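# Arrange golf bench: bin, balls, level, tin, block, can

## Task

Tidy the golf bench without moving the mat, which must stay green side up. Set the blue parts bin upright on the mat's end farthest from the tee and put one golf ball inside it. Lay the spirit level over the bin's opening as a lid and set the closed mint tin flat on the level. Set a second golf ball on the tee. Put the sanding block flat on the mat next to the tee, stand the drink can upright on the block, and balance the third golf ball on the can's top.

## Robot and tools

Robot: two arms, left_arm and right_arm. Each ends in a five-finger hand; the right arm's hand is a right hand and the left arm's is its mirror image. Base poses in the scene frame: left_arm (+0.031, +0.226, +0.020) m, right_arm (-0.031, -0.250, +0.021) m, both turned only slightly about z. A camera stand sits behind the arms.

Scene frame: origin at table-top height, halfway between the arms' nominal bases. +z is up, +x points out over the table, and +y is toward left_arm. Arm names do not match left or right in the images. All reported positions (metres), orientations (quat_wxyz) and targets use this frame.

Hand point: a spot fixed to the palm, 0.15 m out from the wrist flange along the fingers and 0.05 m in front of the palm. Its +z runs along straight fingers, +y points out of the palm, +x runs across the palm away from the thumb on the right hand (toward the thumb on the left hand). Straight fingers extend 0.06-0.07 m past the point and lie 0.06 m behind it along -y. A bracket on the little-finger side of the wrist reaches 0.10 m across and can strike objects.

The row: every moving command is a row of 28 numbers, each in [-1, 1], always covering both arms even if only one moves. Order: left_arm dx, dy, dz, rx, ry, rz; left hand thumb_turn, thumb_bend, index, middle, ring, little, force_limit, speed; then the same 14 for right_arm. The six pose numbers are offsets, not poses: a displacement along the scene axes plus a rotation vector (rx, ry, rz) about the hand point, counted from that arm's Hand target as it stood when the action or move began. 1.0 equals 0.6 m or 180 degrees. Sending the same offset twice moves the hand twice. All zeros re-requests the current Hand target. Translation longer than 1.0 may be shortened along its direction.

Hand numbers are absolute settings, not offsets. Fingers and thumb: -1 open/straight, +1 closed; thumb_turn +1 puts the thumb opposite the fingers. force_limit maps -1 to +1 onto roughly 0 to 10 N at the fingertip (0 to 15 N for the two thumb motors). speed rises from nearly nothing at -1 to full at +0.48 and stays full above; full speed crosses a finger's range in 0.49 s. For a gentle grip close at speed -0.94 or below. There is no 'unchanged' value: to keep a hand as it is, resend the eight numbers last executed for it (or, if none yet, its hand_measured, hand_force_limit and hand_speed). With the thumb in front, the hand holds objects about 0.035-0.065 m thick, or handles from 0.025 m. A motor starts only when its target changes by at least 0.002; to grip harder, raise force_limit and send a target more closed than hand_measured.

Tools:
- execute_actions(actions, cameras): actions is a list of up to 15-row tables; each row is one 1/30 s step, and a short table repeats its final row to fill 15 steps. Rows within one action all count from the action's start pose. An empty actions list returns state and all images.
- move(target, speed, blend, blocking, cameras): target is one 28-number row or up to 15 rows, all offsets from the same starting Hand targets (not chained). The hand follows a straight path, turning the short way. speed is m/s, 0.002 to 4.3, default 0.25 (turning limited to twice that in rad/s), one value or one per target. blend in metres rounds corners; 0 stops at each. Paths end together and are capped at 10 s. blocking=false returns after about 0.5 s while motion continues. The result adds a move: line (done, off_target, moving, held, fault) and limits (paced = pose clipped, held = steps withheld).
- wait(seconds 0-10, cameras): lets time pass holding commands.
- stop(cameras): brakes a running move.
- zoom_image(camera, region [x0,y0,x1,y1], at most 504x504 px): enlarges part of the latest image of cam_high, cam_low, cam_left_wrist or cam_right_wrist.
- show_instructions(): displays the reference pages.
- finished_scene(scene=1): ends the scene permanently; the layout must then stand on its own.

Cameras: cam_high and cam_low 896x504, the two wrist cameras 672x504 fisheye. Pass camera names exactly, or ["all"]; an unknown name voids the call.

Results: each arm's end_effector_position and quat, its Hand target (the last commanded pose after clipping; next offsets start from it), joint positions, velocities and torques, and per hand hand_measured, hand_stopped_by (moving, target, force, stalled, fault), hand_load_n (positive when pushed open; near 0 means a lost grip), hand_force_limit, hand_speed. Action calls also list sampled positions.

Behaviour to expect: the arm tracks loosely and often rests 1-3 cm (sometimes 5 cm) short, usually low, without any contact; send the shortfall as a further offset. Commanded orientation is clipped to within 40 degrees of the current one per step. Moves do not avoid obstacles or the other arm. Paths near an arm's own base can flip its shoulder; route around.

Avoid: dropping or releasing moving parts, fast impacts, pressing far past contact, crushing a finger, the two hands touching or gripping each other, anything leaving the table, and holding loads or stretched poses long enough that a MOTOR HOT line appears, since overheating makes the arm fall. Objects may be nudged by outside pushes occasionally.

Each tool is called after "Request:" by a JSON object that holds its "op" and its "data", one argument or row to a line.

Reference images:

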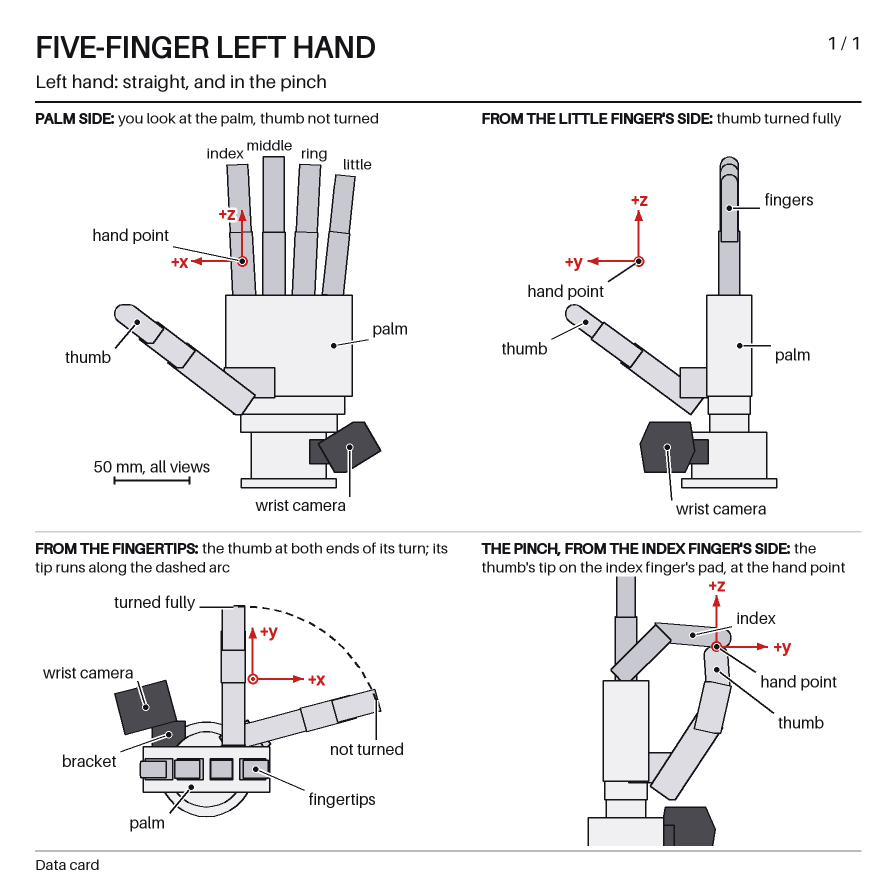

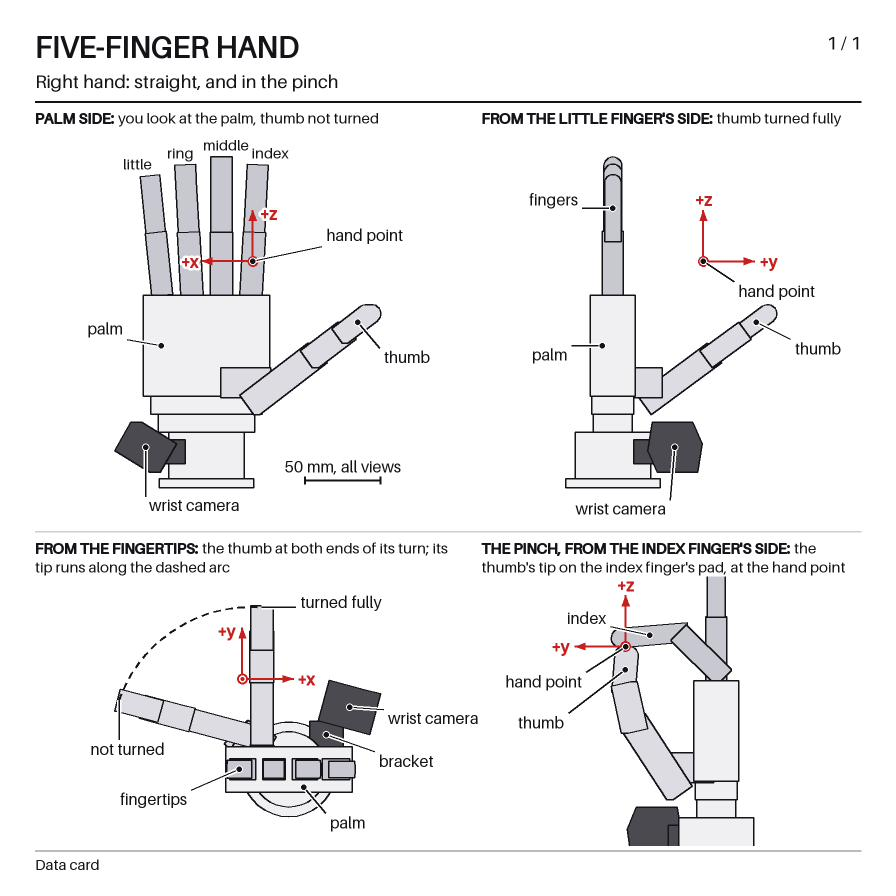

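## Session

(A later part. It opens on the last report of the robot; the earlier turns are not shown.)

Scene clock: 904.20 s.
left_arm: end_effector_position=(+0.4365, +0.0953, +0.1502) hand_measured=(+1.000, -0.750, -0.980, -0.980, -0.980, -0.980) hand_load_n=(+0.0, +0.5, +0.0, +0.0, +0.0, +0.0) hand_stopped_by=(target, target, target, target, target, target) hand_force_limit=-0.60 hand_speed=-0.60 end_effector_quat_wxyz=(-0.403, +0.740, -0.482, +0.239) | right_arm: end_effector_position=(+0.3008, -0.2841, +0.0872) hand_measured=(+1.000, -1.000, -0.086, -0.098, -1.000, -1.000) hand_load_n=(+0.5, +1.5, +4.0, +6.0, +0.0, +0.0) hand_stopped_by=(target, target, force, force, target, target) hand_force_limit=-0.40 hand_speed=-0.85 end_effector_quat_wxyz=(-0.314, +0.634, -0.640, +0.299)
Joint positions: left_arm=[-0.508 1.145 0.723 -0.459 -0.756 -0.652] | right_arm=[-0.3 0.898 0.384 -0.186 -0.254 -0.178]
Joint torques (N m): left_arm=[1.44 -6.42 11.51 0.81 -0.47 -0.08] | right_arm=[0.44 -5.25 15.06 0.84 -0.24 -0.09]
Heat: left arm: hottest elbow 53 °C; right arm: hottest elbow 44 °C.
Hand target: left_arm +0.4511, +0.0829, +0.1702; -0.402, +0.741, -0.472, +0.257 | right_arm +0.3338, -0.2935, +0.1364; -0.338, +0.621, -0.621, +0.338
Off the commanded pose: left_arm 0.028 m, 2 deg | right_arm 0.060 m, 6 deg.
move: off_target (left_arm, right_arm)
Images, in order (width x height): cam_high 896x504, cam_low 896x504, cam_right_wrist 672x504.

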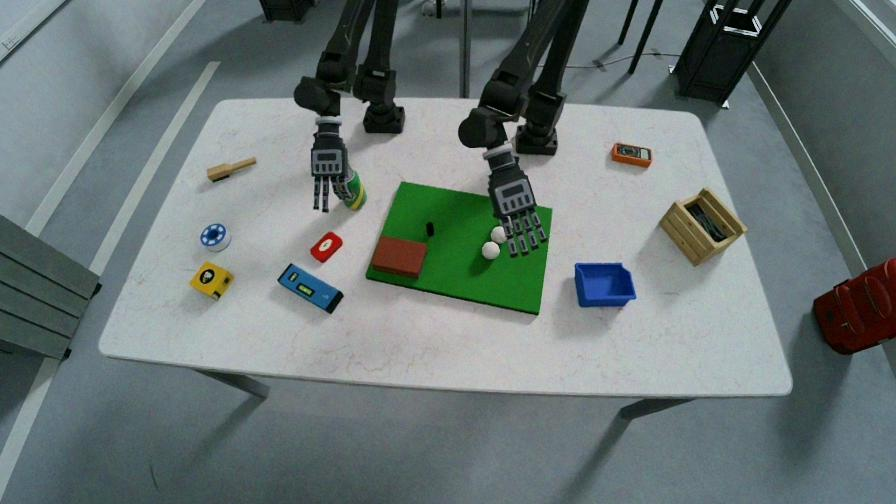

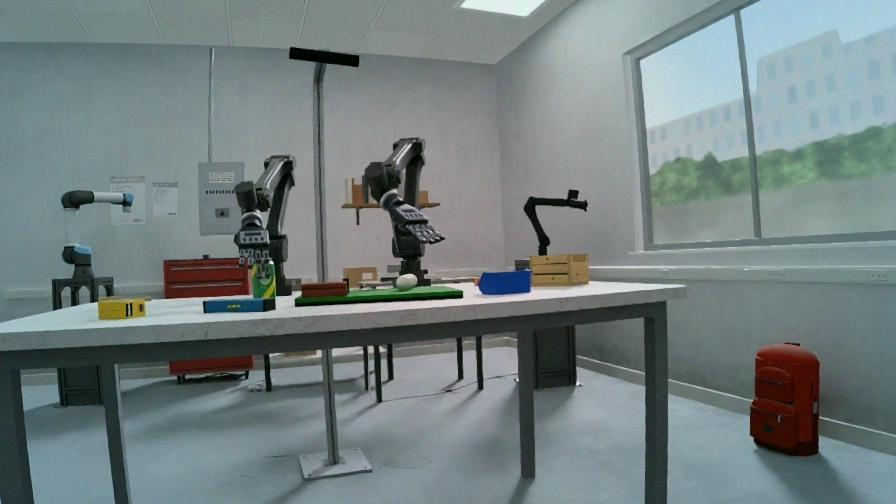

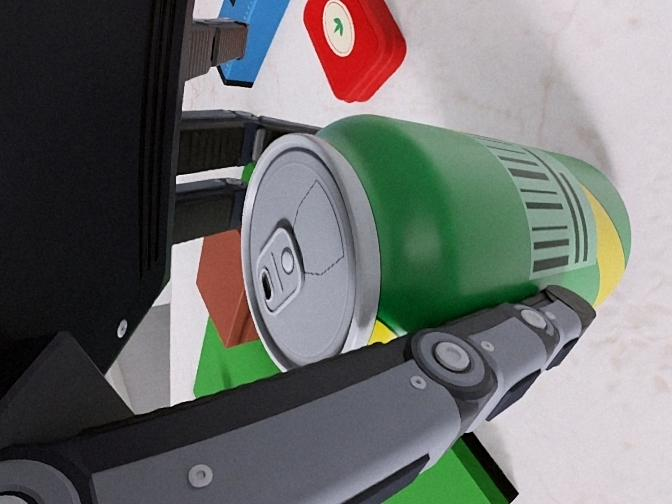

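Request:
{"op": "move", "data": {
  "target": [0,0,0,0,0,0,1,-0.75,-0.98,-0.98,-0.98,-0.98,-0.6,-0.6,0.02,0,0.03,0,0,0,1,-1,0.1,0.1,-1,-1,-0.4,-0.85],
  "speed": 0.08,
  "cameras": ["cam_low","cam_right_wrist"]
}}

Scene clock: 915.40 s.
left_arm: end_effector_position=(+0.4365, +0.0953, +0.1502) hand_measured=(+1.000, -0.750, -0.980, -0.980, -0.980, -0.980) hand_load_n=(+0.0, +0.0, +0.0, +0.0, +0.0, -0.5) hand_stopped_by=(target, target, target, target, target, target) hand_force_limit=-0.60 hand_speed=-0.60 end_effector_quat_wxyz=(-0.403, +0.740, -0.482, +0.239) | right_arm: end_effector_position=(+0.3098, -0.2879, +0.1054) hand_measured=(+1.000, -1.000, -0.086, -0.098, -1.000, -1.000) hand_load_n=(+0.5, +1.5, +4.0, +6.0, +0.0, +0.0) hand_stopped_by=(target, target, force, force, target, target) hand_force_limit=-0.40 hand_speed=-0.85 end_effector_quat_wxyz=(-0.313, +0.633, -0.640, +0.303)
Joint positions: left_arm=[-0.508 1.145 0.723 -0.459 -0.756 -0.652] | right_arm=[-0.299 0.893 0.434 -0.235 -0.247 -0.178]
Joint torques (N m): left_arm=[1.38 -6.42 11.49 0.77 -0.47 -0.09] | right_arm=[1.26 -4.37 15.76 0.95 -0.12 -0.02]
Heat: left arm: hottest elbow 53 °C; right arm: hottest elbow 50 °C.
Hand target: left_arm +0.4511, +0.0829, +0.1702; -0.402, +0.741, -0.472, +0.257 | right_arm +0.3458, -0.2935, +0.1545; -0.338, +0.621, -0.621, +0.338
Off the commanded pose: left_arm 0.028 m, 2 deg | right_arm 0.061 m, 6 deg.
move: off_target (left_arm, right_arm)
Images, in order (width x height): cam_low 896x504, cam_right_wrist 672x504.

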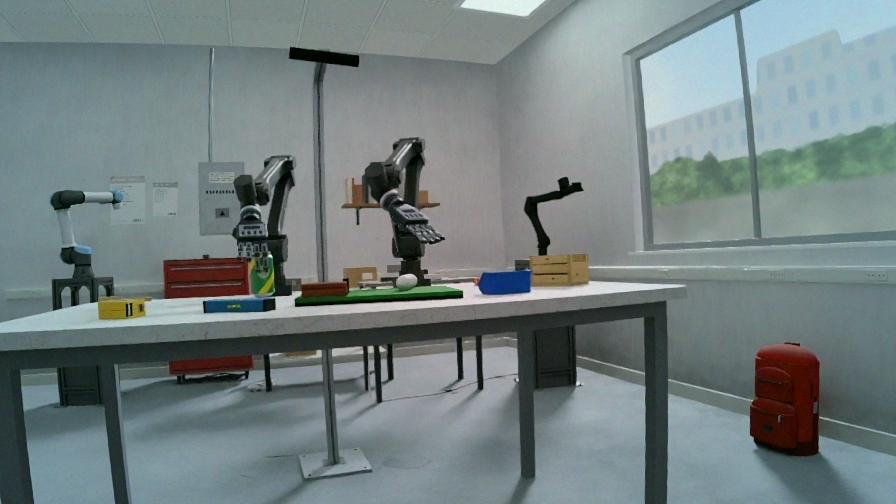

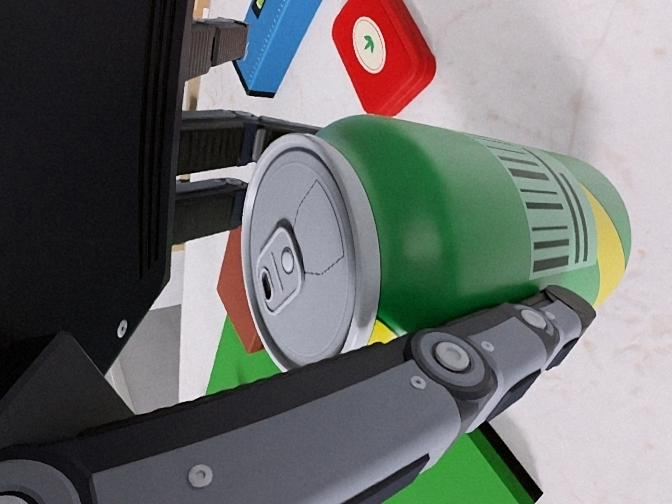

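Request:
{"op": "move", "data": {
  "target": [0,0,0,0,0,0,1,-0.75,-0.98,-0.98,-0.98,-0.98,-0.6,-0.6,0.01,0,0.12,0,-0.02,0,1,-1,0.1,0.1,-1,-1,-0.4,-0.85],
  "speed": 0.1,
  "cameras": ["cam_low","cam_high","cam_right_wrist"]
}}

Scene clock: 925.23 s.
left_arm: end_effector_position=(+0.4365, +0.0953, +0.1502) hand_measured=(+1.000, -0.750, -0.980, -0.980, -0.980, -0.980) hand_load_n=(+0.0, +0.5, +0.0, +0.0, +0.0, +0.0) hand_stopped_by=(target, target, target, target, target, target) hand_force_limit=-0.60 hand_speed=-0.60 end_effector_quat_wxyz=(-0.403, +0.740, -0.482, +0.239) | right_arm: end_effector_position=(+0.3216, -0.2895, +0.1639) hand_measured=(+1.000, -1.000, -0.086, -0.098, -1.000, -1.000) hand_load_n=(+0.5, +1.5, +4.0, +6.0, +0.0, +0.0) hand_stopped_by=(target, target, force, force, target, target) hand_force_limit=-0.40 hand_speed=-0.85 end_effector_quat_wxyz=(-0.326, +0.627, -0.633, +0.316)
Joint positions: left_arm=[-0.508 1.145 0.723 -0.459 -0.756 -0.652] | right_arm=[-0.299 0.83 0.55 -0.374 -0.256 -0.17]
Joint torques (N m): left_arm=[1.49 -6.36 11.49 0.77 -0.47 -0.08] | right_arm=[0.97 -5.48 16.77 1.02 -0.35 0.04]
Heat: left arm: hottest elbow 53 °C; right arm: hottest elbow 54 °C.
Hand target: left_arm +0.4511, +0.0829, +0.1702; -0.402, +0.741, -0.472, +0.257 | right_arm +0.3518, -0.2935, +0.2263; -0.357, +0.610, -0.610, +0.357
Off the commanded pose: left_arm 0.028 m, 2 deg | right_arm 0.070 m, 7 deg.
move: off_target (left_arm, right_arm)
Images, in order (width x height): cam_high 896x504, cam_low 896x504, cam_right_wrist 672x504.

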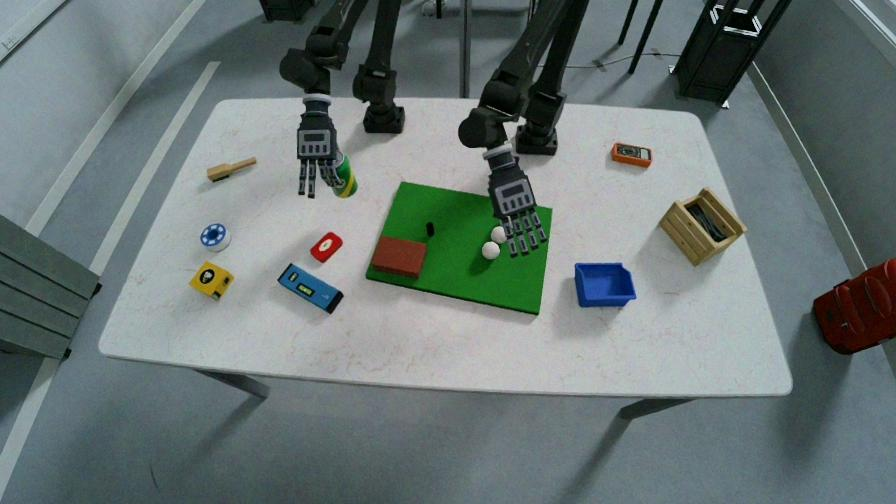

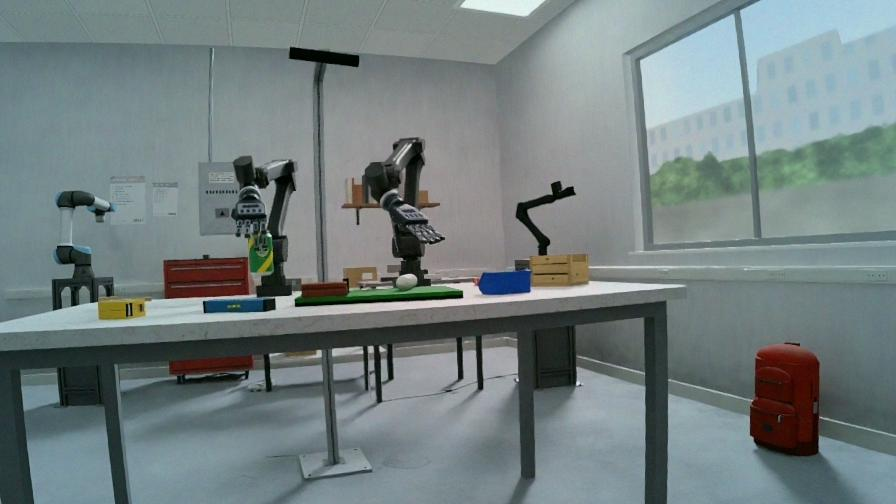

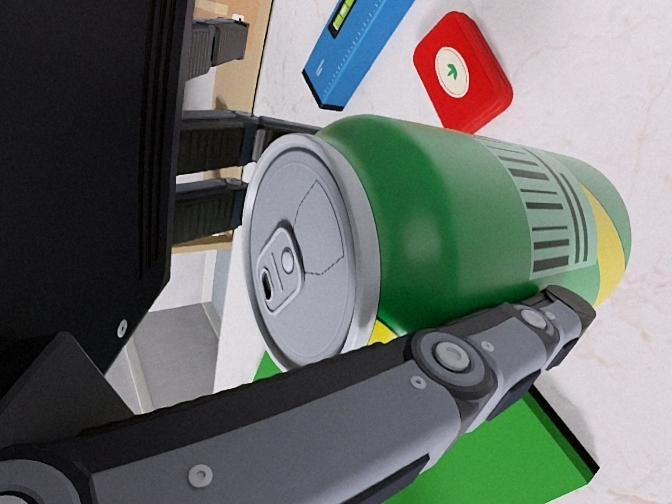

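Request:
{"op": "move", "data": {
  "target": [
    [0,0,0,0,0,0,1,-0.75,-0.98,-0.98,-0.98,-0.98,-0.6,-0.6,0.0,0,0.05,0,-0.01,0,1,-1,0.1,0.1,-1,-1,-0.4,-0.85],
    [0,0,0,0,0,0,1,-0.75,-0.98,-0.98,-0.98,-0.98,-0.6,-0.6,0.20,0.22,0.06,0,-0.015,0,1,-1,0.1,0.1,-1,-1,-0.4,-0.85]
  ],
  "speed": 0.12,
  "blend": 0.02,
  "cameras": ["cam_low","cam_high","cam_right_wrist"]
}}

Scene clock: 947.77 s.
left_arm: end_effector_position=(+0.4365, +0.0953, +0.1502) hand_measured=(+1.000, -0.750, -0.980, -0.980, -0.980, -0.980) hand_load_n=(+0.0, +0.0, -0.5, +0.0, +0.0, +0.5) hand_stopped_by=(target, target, target, target, target, target) hand_force_limit=-0.60 hand_speed=-0.60 end_effector_quat_wxyz=(-0.403, +0.740, -0.482, +0.239) | right_arm: end_effector_position=(+0.4289, -0.1729, +0.1961) hand_measured=(+1.000, -1.000, -0.086, -0.098, -1.000, -1.000) hand_load_n=(+0.5, +1.5, +4.0, +6.0, +0.0, +0.0) hand_stopped_by=(target, target, force, force, target, target) hand_force_limit=-0.40 hand_speed=-0.85 end_effector_quat_wxyz=(-0.318, +0.634, -0.619, +0.338)
Joint positions: left_arm=[-0.508 1.145 0.723 -0.459 -0.756 -0.652] | right_arm=[0.159 1.114 0.791 -0.29 0.138 0.054]
Joint torques (N m): left_arm=[1.44 -6.42 11.49 0.81 -0.47 -0.08] | right_arm=[1.08 -8 16.96 2.17 0.27 0.02]
Heat: left arm: hottest elbow 53 °C; right arm: hottest elbow 56 °C.
Hand target: left_arm +0.4511, +0.0829, +0.1702; -0.402, +0.741, -0.472, +0.257 | right_arm +0.4718, -0.1615, +0.2625; -0.371, +0.601, -0.602, +0.372
Off the commanded pose: left_arm 0.028 m, 2 deg | right_arm 0.080 m, 8 deg.
move: off_target (left_arm, right_arm); blend cut to 0.0154 m at target 1
Images, in order (width x height): cam_high 896x504, cam_low 896x504, cam_right_wrist 672x504.

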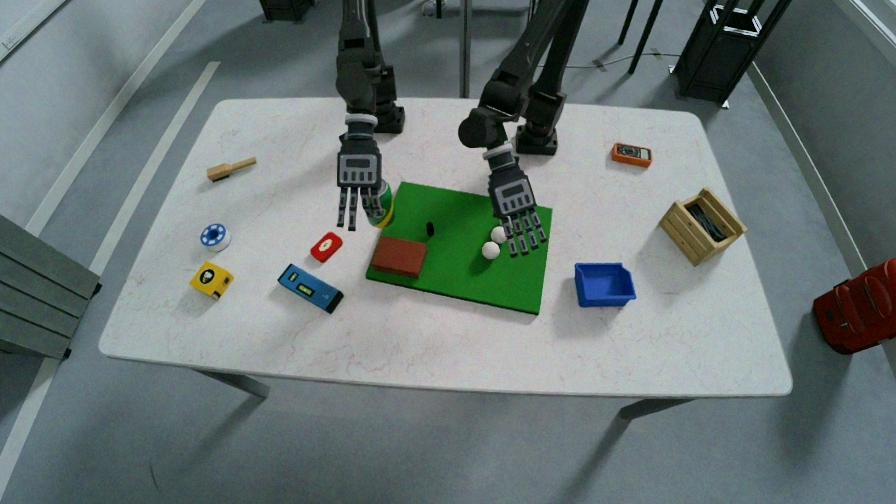

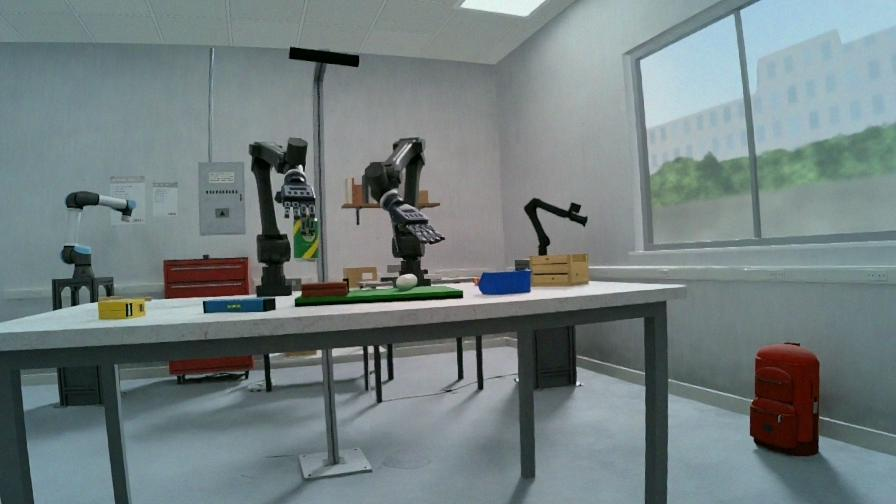

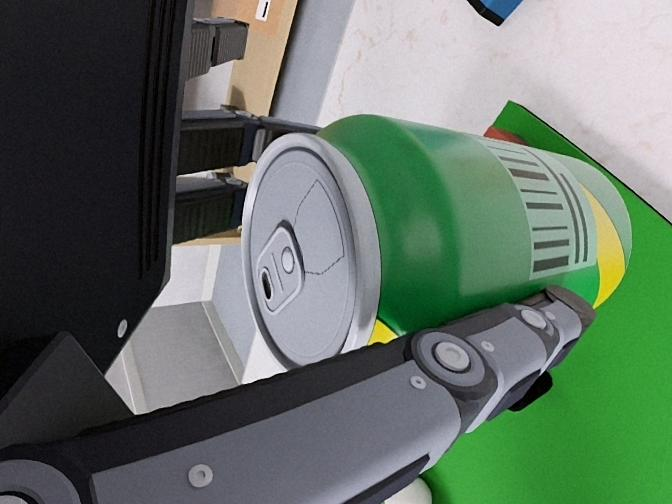

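Request:
{"op": "move", "data": {
  "target": [0,0,0,0,0,0,1,-0.75,-0.98,-0.98,-0.98,-0.98,-0.6,-0.6,0.075,0.068,0.01,0.0086,-0.0095,0,1,-1,0.1,0.1,-1,-1,-0.4,-0.85],
  "speed": 0.1,
  "cameras": ["cam_low","cam_high","cam_right_wrist"]
}}

Request:
{"op": "zoom_image", "data": {
  "camera": "cam_high",
  "region": [330, 150, 490, 310]
}}

Scene clock: 960.47 s.
left_arm: end_effector_position=(+0.4365, +0.0953, +0.1502) hand_measured=(+1.000, -0.750, -0.980, -0.980, -0.980, -0.980) hand_load_n=(+0.0, +0.0, +0.0, +0.0, +0.0, +0.0) hand_stopped_by=(target, target, target, target, target, target) hand_force_limit=-0.60 hand_speed=-0.60 end_effector_quat_wxyz=(-0.403, +0.740, -0.482, +0.239) | right_arm: end_effector_position=(+0.4740, -0.1359, +0.1996) hand_measured=(+1.000, -1.000, -0.086, -0.098, -1.000, -1.000) hand_load_n=(+0.5, +1.5, +4.0, +6.0, +0.0, +0.0) hand_stopped_by=(target, target, force, force, target, target) hand_force_limit=-0.40 hand_speed=-0.85 end_effector_quat_wxyz=(-0.331, +0.627, -0.617, +0.342)
Joint positions: left_arm=[-0.508 1.145 0.723 -0.459 -0.756 -0.652] | right_arm=[0.232 1.247 0.889 -0.233 0.195 0.105]
Joint torques (N m): left_arm=[1.38 -6.3 11.51 0.77 -0.48 -0.09] | right_arm=[1.14 -10.29 16.84 2.25 0.31 0.04]
Heat: left arm: hottest elbow 54 °C; right arm: hottest elbow 57 °C.
Hand target: left_arm +0.4511, +0.0829, +0.1702; -0.402, +0.741, -0.472, +0.257 | right_arm +0.5167, -0.1207, +0.2682; -0.388, +0.591, -0.601, +0.372
Off the commanded pose: left_arm 0.028 m, 2 deg | right_arm 0.082 m, 9 deg.
move: off_target (left_arm, right_arm)
Images, in order (width x height): cam_high 896x504, cam_low 896x504, cam_right_wrist 672x504.

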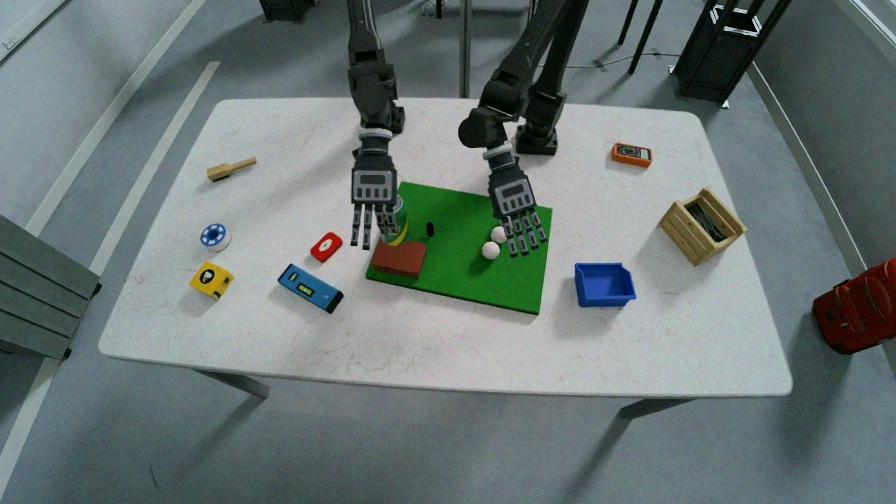

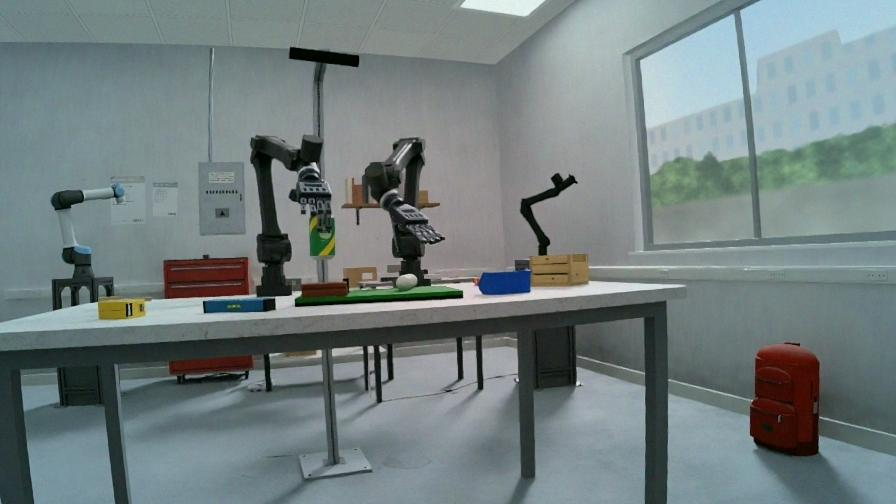

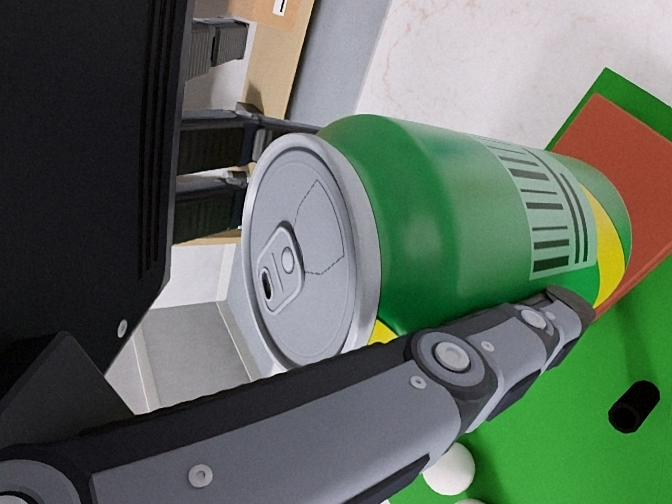

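Scaled by 3.150 from the camera's 896x504 image, which has a finer 1280x720 frame.

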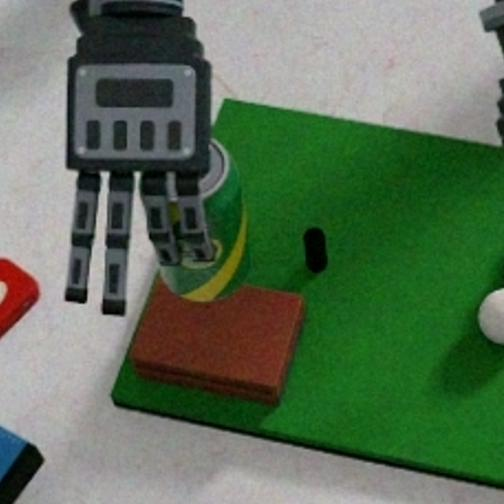

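Request:
{"op": "zoom_image", "data": {
  "camera": "cam_low",
  "region": [250, 140, 430, 320]
}}

Scaled by 2.800 from the camera's 896x504 image, which has a finer 1280x720 frame.

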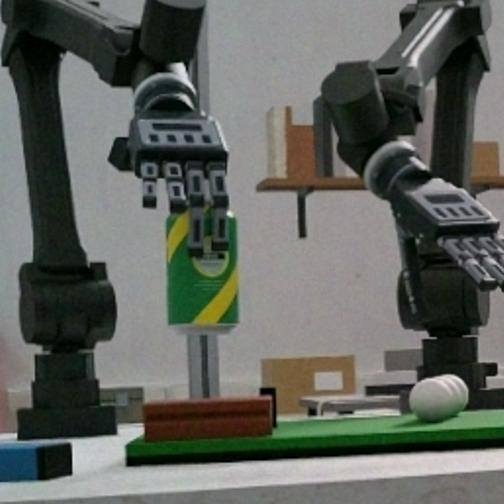

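Request:
{"op": "move", "data": {
  "target": [0,0,0,0,0,0,1,-0.75,-0.98,-0.98,-0.98,-0.98,-0.6,-0.6,0.0,0.0,-0.06,0,0,0,1,-1,0.1,0.1,-1,-1,-0.4,-0.85],
  "speed": 0.08,
  "cameras": ["cam_low","cam_high","cam_right_wrist"]
}}

Request:
{"op": "zoom_image", "data": {
  "camera": "cam_high",
  "region": [330, 150, 490, 310]
}}

Request:
{"op": "zoom_image", "data": {
  "camera": "cam_low",
  "region": [250, 180, 370, 300]
}}

Scene clock: 1000.97 s.
left_arm: end_effector_position=(+0.4365, +0.0953, +0.1502) hand_measured=(+1.000, -0.750, -0.980, -0.980, -0.980, -0.980) hand_load_n=(+0.5, +0.0, +0.0, +0.0, +0.0, +0.0) hand_stopped_by=(target, target, target, target, target, target) hand_force_limit=-0.60 hand_speed=-0.60 end_effector_quat_wxyz=(-0.403, +0.740, -0.482, +0.239) | right_arm: end_effector_position=(+0.4972, -0.1308, +0.1933) hand_measured=(+1.000, -1.000, -0.086, -0.098, -1.000, -1.000) hand_load_n=(+0.5, +1.5, +4.5, +6.0, +0.0, +0.0) hand_stopped_by=(target, target, force, force, target, target) hand_force_limit=-0.40 hand_speed=-0.85 end_effector_quat_wxyz=(-0.350, +0.616, -0.611, +0.355)
Joint positions: left_arm=[-0.508 1.145 0.723 -0.459 -0.756 -0.652] | right_arm=[0.232 1.303 0.89 -0.126 0.196 0.105]
Joint torques (N m): left_arm=[1.49 -6.53 11.51 0.75 -0.48 -0.08] | right_arm=[1.14 -11.46 12.15 2.35 0.31 0.03]
Heat: left arm: hottest elbow 54 °C; right arm: hottest elbow 71 °C.
Hand target: left_arm +0.4511, +0.0829, +0.1702; -0.402, +0.741, -0.472, +0.257 | right_arm +0.5168, -0.1206, +0.2323; -0.388, +0.591, -0.601, +0.372
Off the commanded pose: left_arm 0.028 m, 2 deg | right_arm 0.045 m, 6 deg.
move: off_target (left_arm, right_arm)
Images, in order (width x height): cam_high 896x504, cam_low 896x504, cam_right_wrist 672x504.

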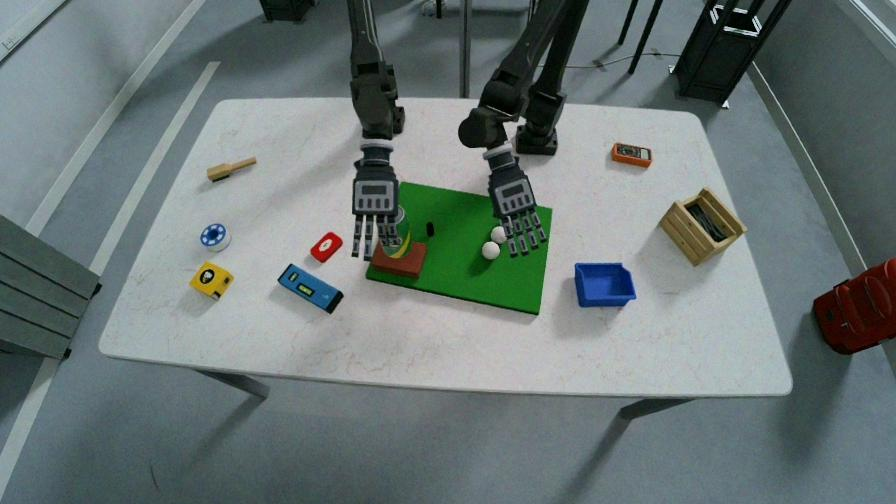

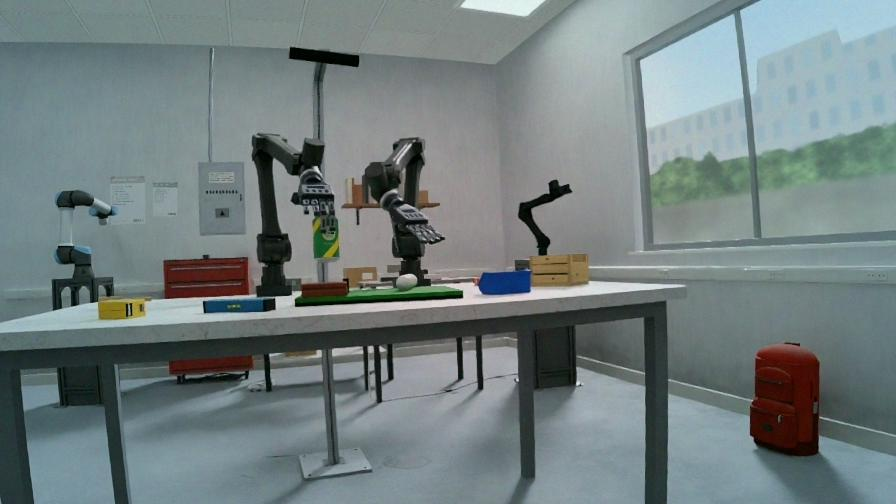

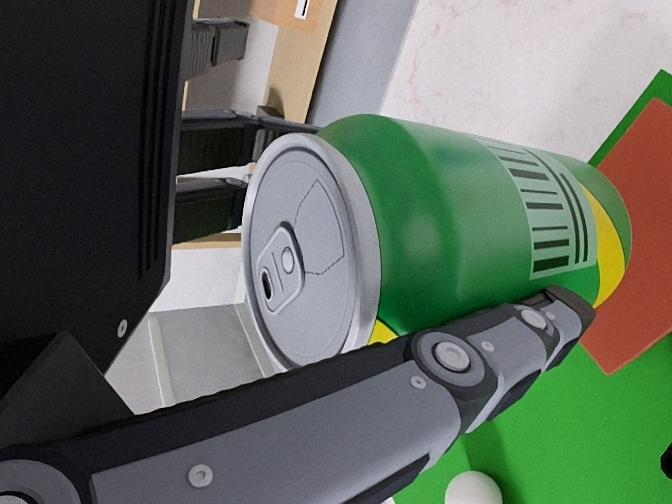

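Scaled by 3.150 from the camera's 896x504 image, which has a finer 1280x720 frame.

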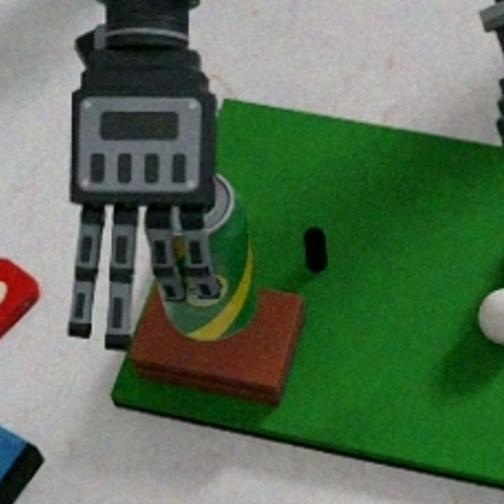

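Scaled by 4.200 from the camera's 896x504 image, which has a finer 1280x720 frame.

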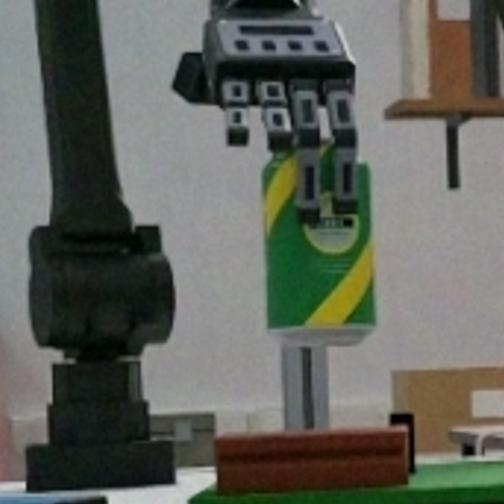

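Request:
{"op": "move", "data": {
  "target": [0,0,0,0,0,0,1,-0.75,-0.98,-0.98,-0.98,-0.98,-0.6,-0.6,-0.061,-0.014,-0.112,-0.011,0.0447,0,1,-1,0.1,0.1,-1,-1,-0.4,-0.85],
  "speed": 0.08,
  "cameras": ["cam_low","cam_high"]
}}

Request:
{"op": "zoom_image", "data": {
  "camera": "cam_high",
  "region": [330, 150, 490, 310]
}}

Scene clock: 1020.97 s.
left_arm: end_effector_position=(+0.4365, +0.0953, +0.1502) hand_measured=(+1.000, -0.750, -0.980, -0.980, -0.980, -0.980) hand_load_n=(+0.0, +0.0, -0.5, +0.0, +0.0, +0.0) hand_stopped_by=(target, target, target, target, target, target) hand_force_limit=-0.60 hand_speed=-0.60 end_effector_quat_wxyz=(-0.403, +0.740, -0.482, +0.239) | right_arm: end_effector_position=(+0.4750, -0.1362, +0.1501) hand_measured=(+1.000, -1.000, -0.086, -0.098, -1.000, -1.000) hand_load_n=(+0.5, +1.5, +4.5, +6.0, +0.0, +0.0) hand_stopped_by=(target, target, force, force, target, target) hand_force_limit=-0.40 hand_speed=-0.85 end_effector_quat_wxyz=(-0.319, +0.632, -0.621, +0.336)
Joint positions: left_arm=[-0.508 1.145 0.723 -0.459 -0.756 -0.652] | right_arm=[0.233 1.321 0.827 -0.126 0.199 0.105]
Joint torques (N m): left_arm=[1.44 -6.42 11.54 0.79 -0.47 -0.09] | right_arm=[1.2 -11.05 9.88 1.11 0.32 0.02]
Heat: left arm: hottest elbow 54 °C; right arm: hottest elbow 67 °C.
Hand target: left_arm +0.4511, +0.0829, +0.1702; -0.402, +0.741, -0.472, +0.257 | right_arm +0.4802, -0.1290, +0.1651; -0.335, +0.622, -0.620, +0.340
Off the commanded pose: left_arm 0.028 m, 2 deg | right_arm 0.017 m, 2 deg.
move: off_target (left_arm, right_arm)
Images, in order (width x height): cam_high 896x504, cam_low 896x504.

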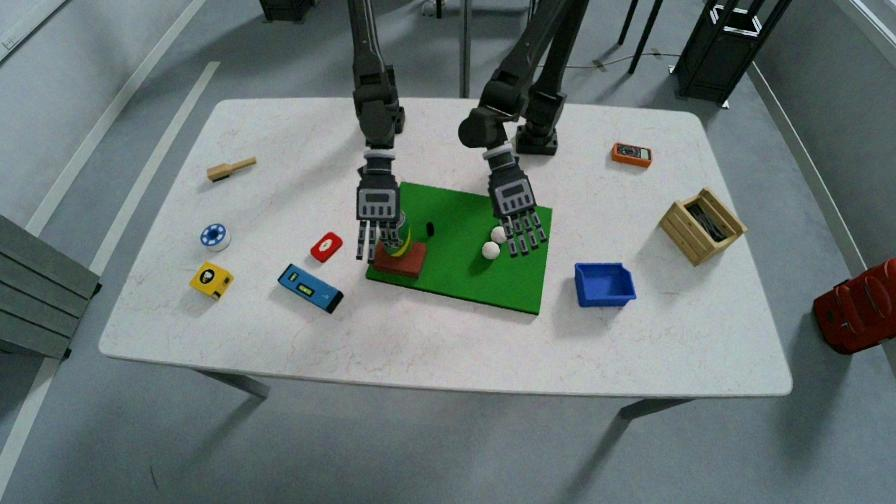

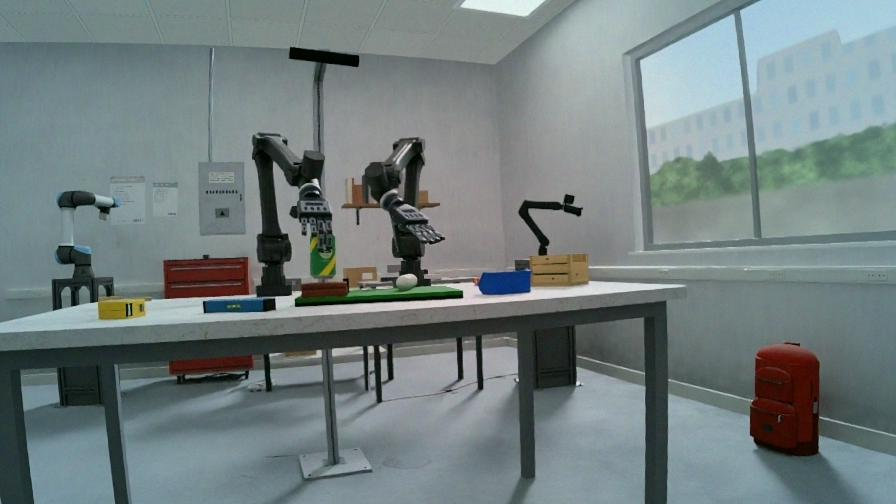

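Scaled by 3.150 from the camera's 896x504 image, which has a finer 1280x720 frame.

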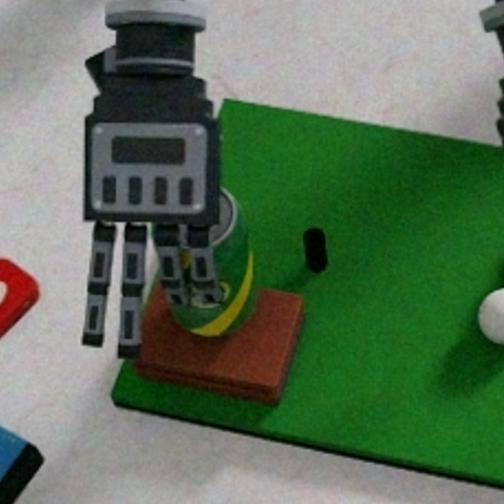

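Request:
{"op": "move", "data": {
  "target": [0,0,0,0,0,0,1,-0.75,-0.98,-0.98,-0.98,-0.98,-0.6,-0.6,0.033,0.005,-0.012,0,0,0,1,-1,0.1,0.1,-1,-1,-0.4,-0.85],
  "speed": 0.08,
  "cameras": ["cam_low","cam_high","cam_right_wrist"]
}}

Request:
{"op": "zoom_image", "data": {
  "camera": "cam_high",
  "region": [350, 190, 450, 290]
}}

Request:
{"op": "zoom_image", "data": {
  "camera": "cam_low",
  "region": [270, 210, 370, 310]
}}

Scene clock: 1036.77 s.
left_arm: end_effector_position=(+0.4365, +0.0953, +0.1502) hand_measured=(+1.000, -0.750, -0.980, -0.980, -0.980, -0.980) hand_load_n=(+0.0, +0.0, +0.0, +0.0, +0.0, +0.0) hand_stopped_by=(target, target, target, target, target, target) hand_force_limit=-0.60 hand_speed=-0.60 end_effector_quat_wxyz=(-0.403, +0.740, -0.482, +0.239) | right_arm: end_effector_position=(+0.4753, -0.1360, +0.1391) hand_measured=(+1.000, -1.000, -0.086, -0.098, -1.000, -1.000) hand_load_n=(+0.0, +1.5, +3.5, +5.5, +0.0, +0.0) hand_stopped_by=(target, target, force, force, target, target) hand_force_limit=-0.40 hand_speed=-0.85 end_effector_quat_wxyz=(-0.312, +0.635, -0.624, +0.331)
Joint positions: left_arm=[-0.508 1.145 0.723 -0.459 -0.756 -0.652] | right_arm=[0.233 1.343 0.827 -0.124 0.199 0.108]
Joint torques (N m): left_arm=[1.38 -6.36 11.52 0.77 -0.48 -0.09] | right_arm=[0.97 -8.59 12.44 1.81 0.17 -0.02]
Heat: left arm: hottest elbow 54 °C; right arm: hottest elbow 63 °C.
Hand target: left_arm +0.4511, +0.0829, +0.1702; -0.402, +0.741, -0.472, +0.257 | right_arm +0.5000, -0.1260, +0.1580; -0.335, +0.622, -0.620, +0.340
Off the commanded pose: left_arm 0.028 m, 2 deg | right_arm 0.033 m, 3 deg.
move: off_target (left_arm, right_arm)
Images, in order (width x height): cam_high 896x504, cam_low 896x504, cam_right_wrist 672x504.

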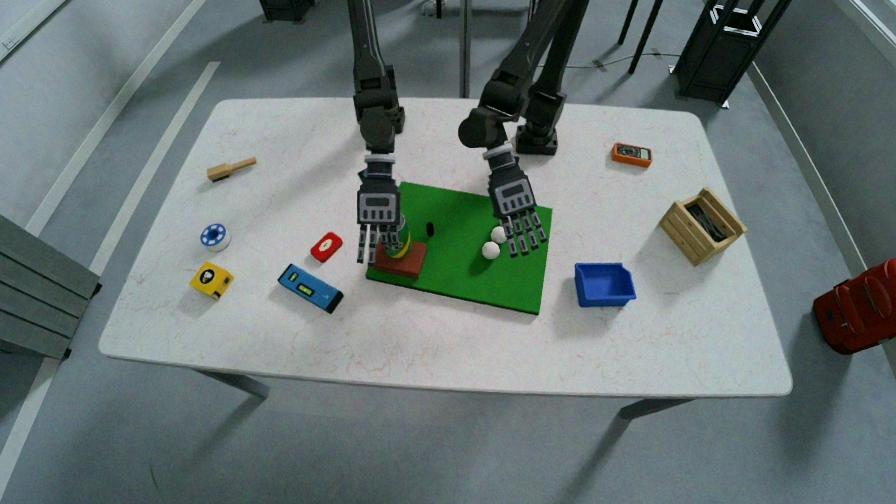

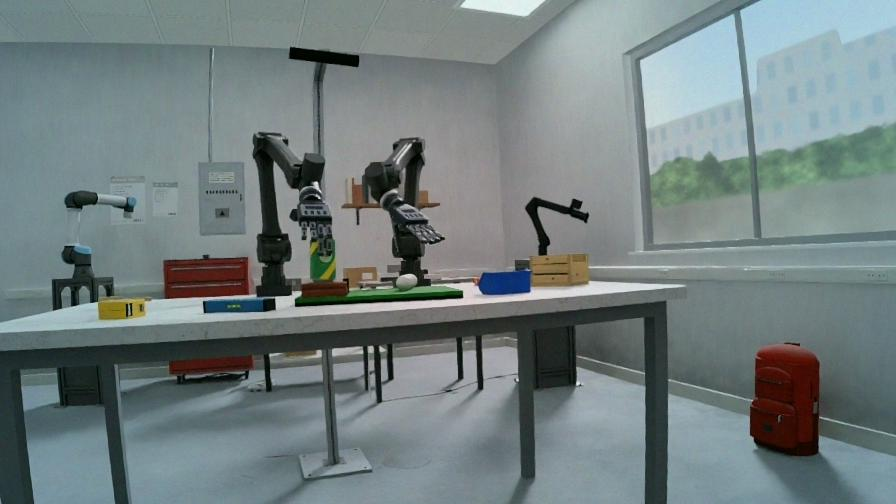

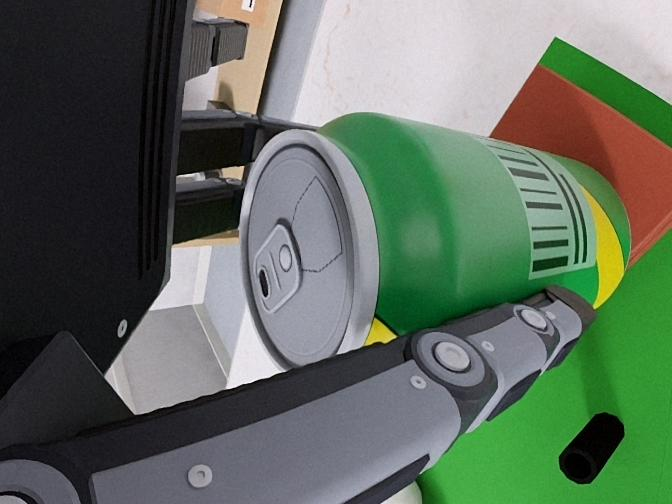

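Scaled by 5.040 from the camera's 896x504 image, which has a finer 1280x720 frame.

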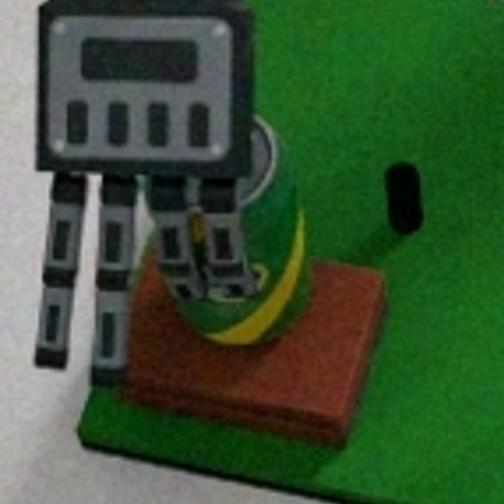

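Scaled by 5.040 from the camera's 896x504 image, which has a finer 1280x720 frame.

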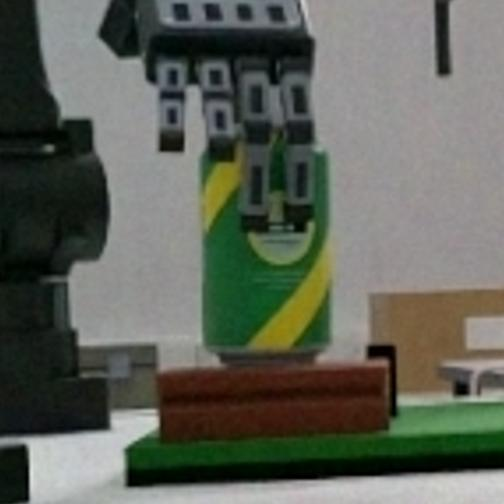

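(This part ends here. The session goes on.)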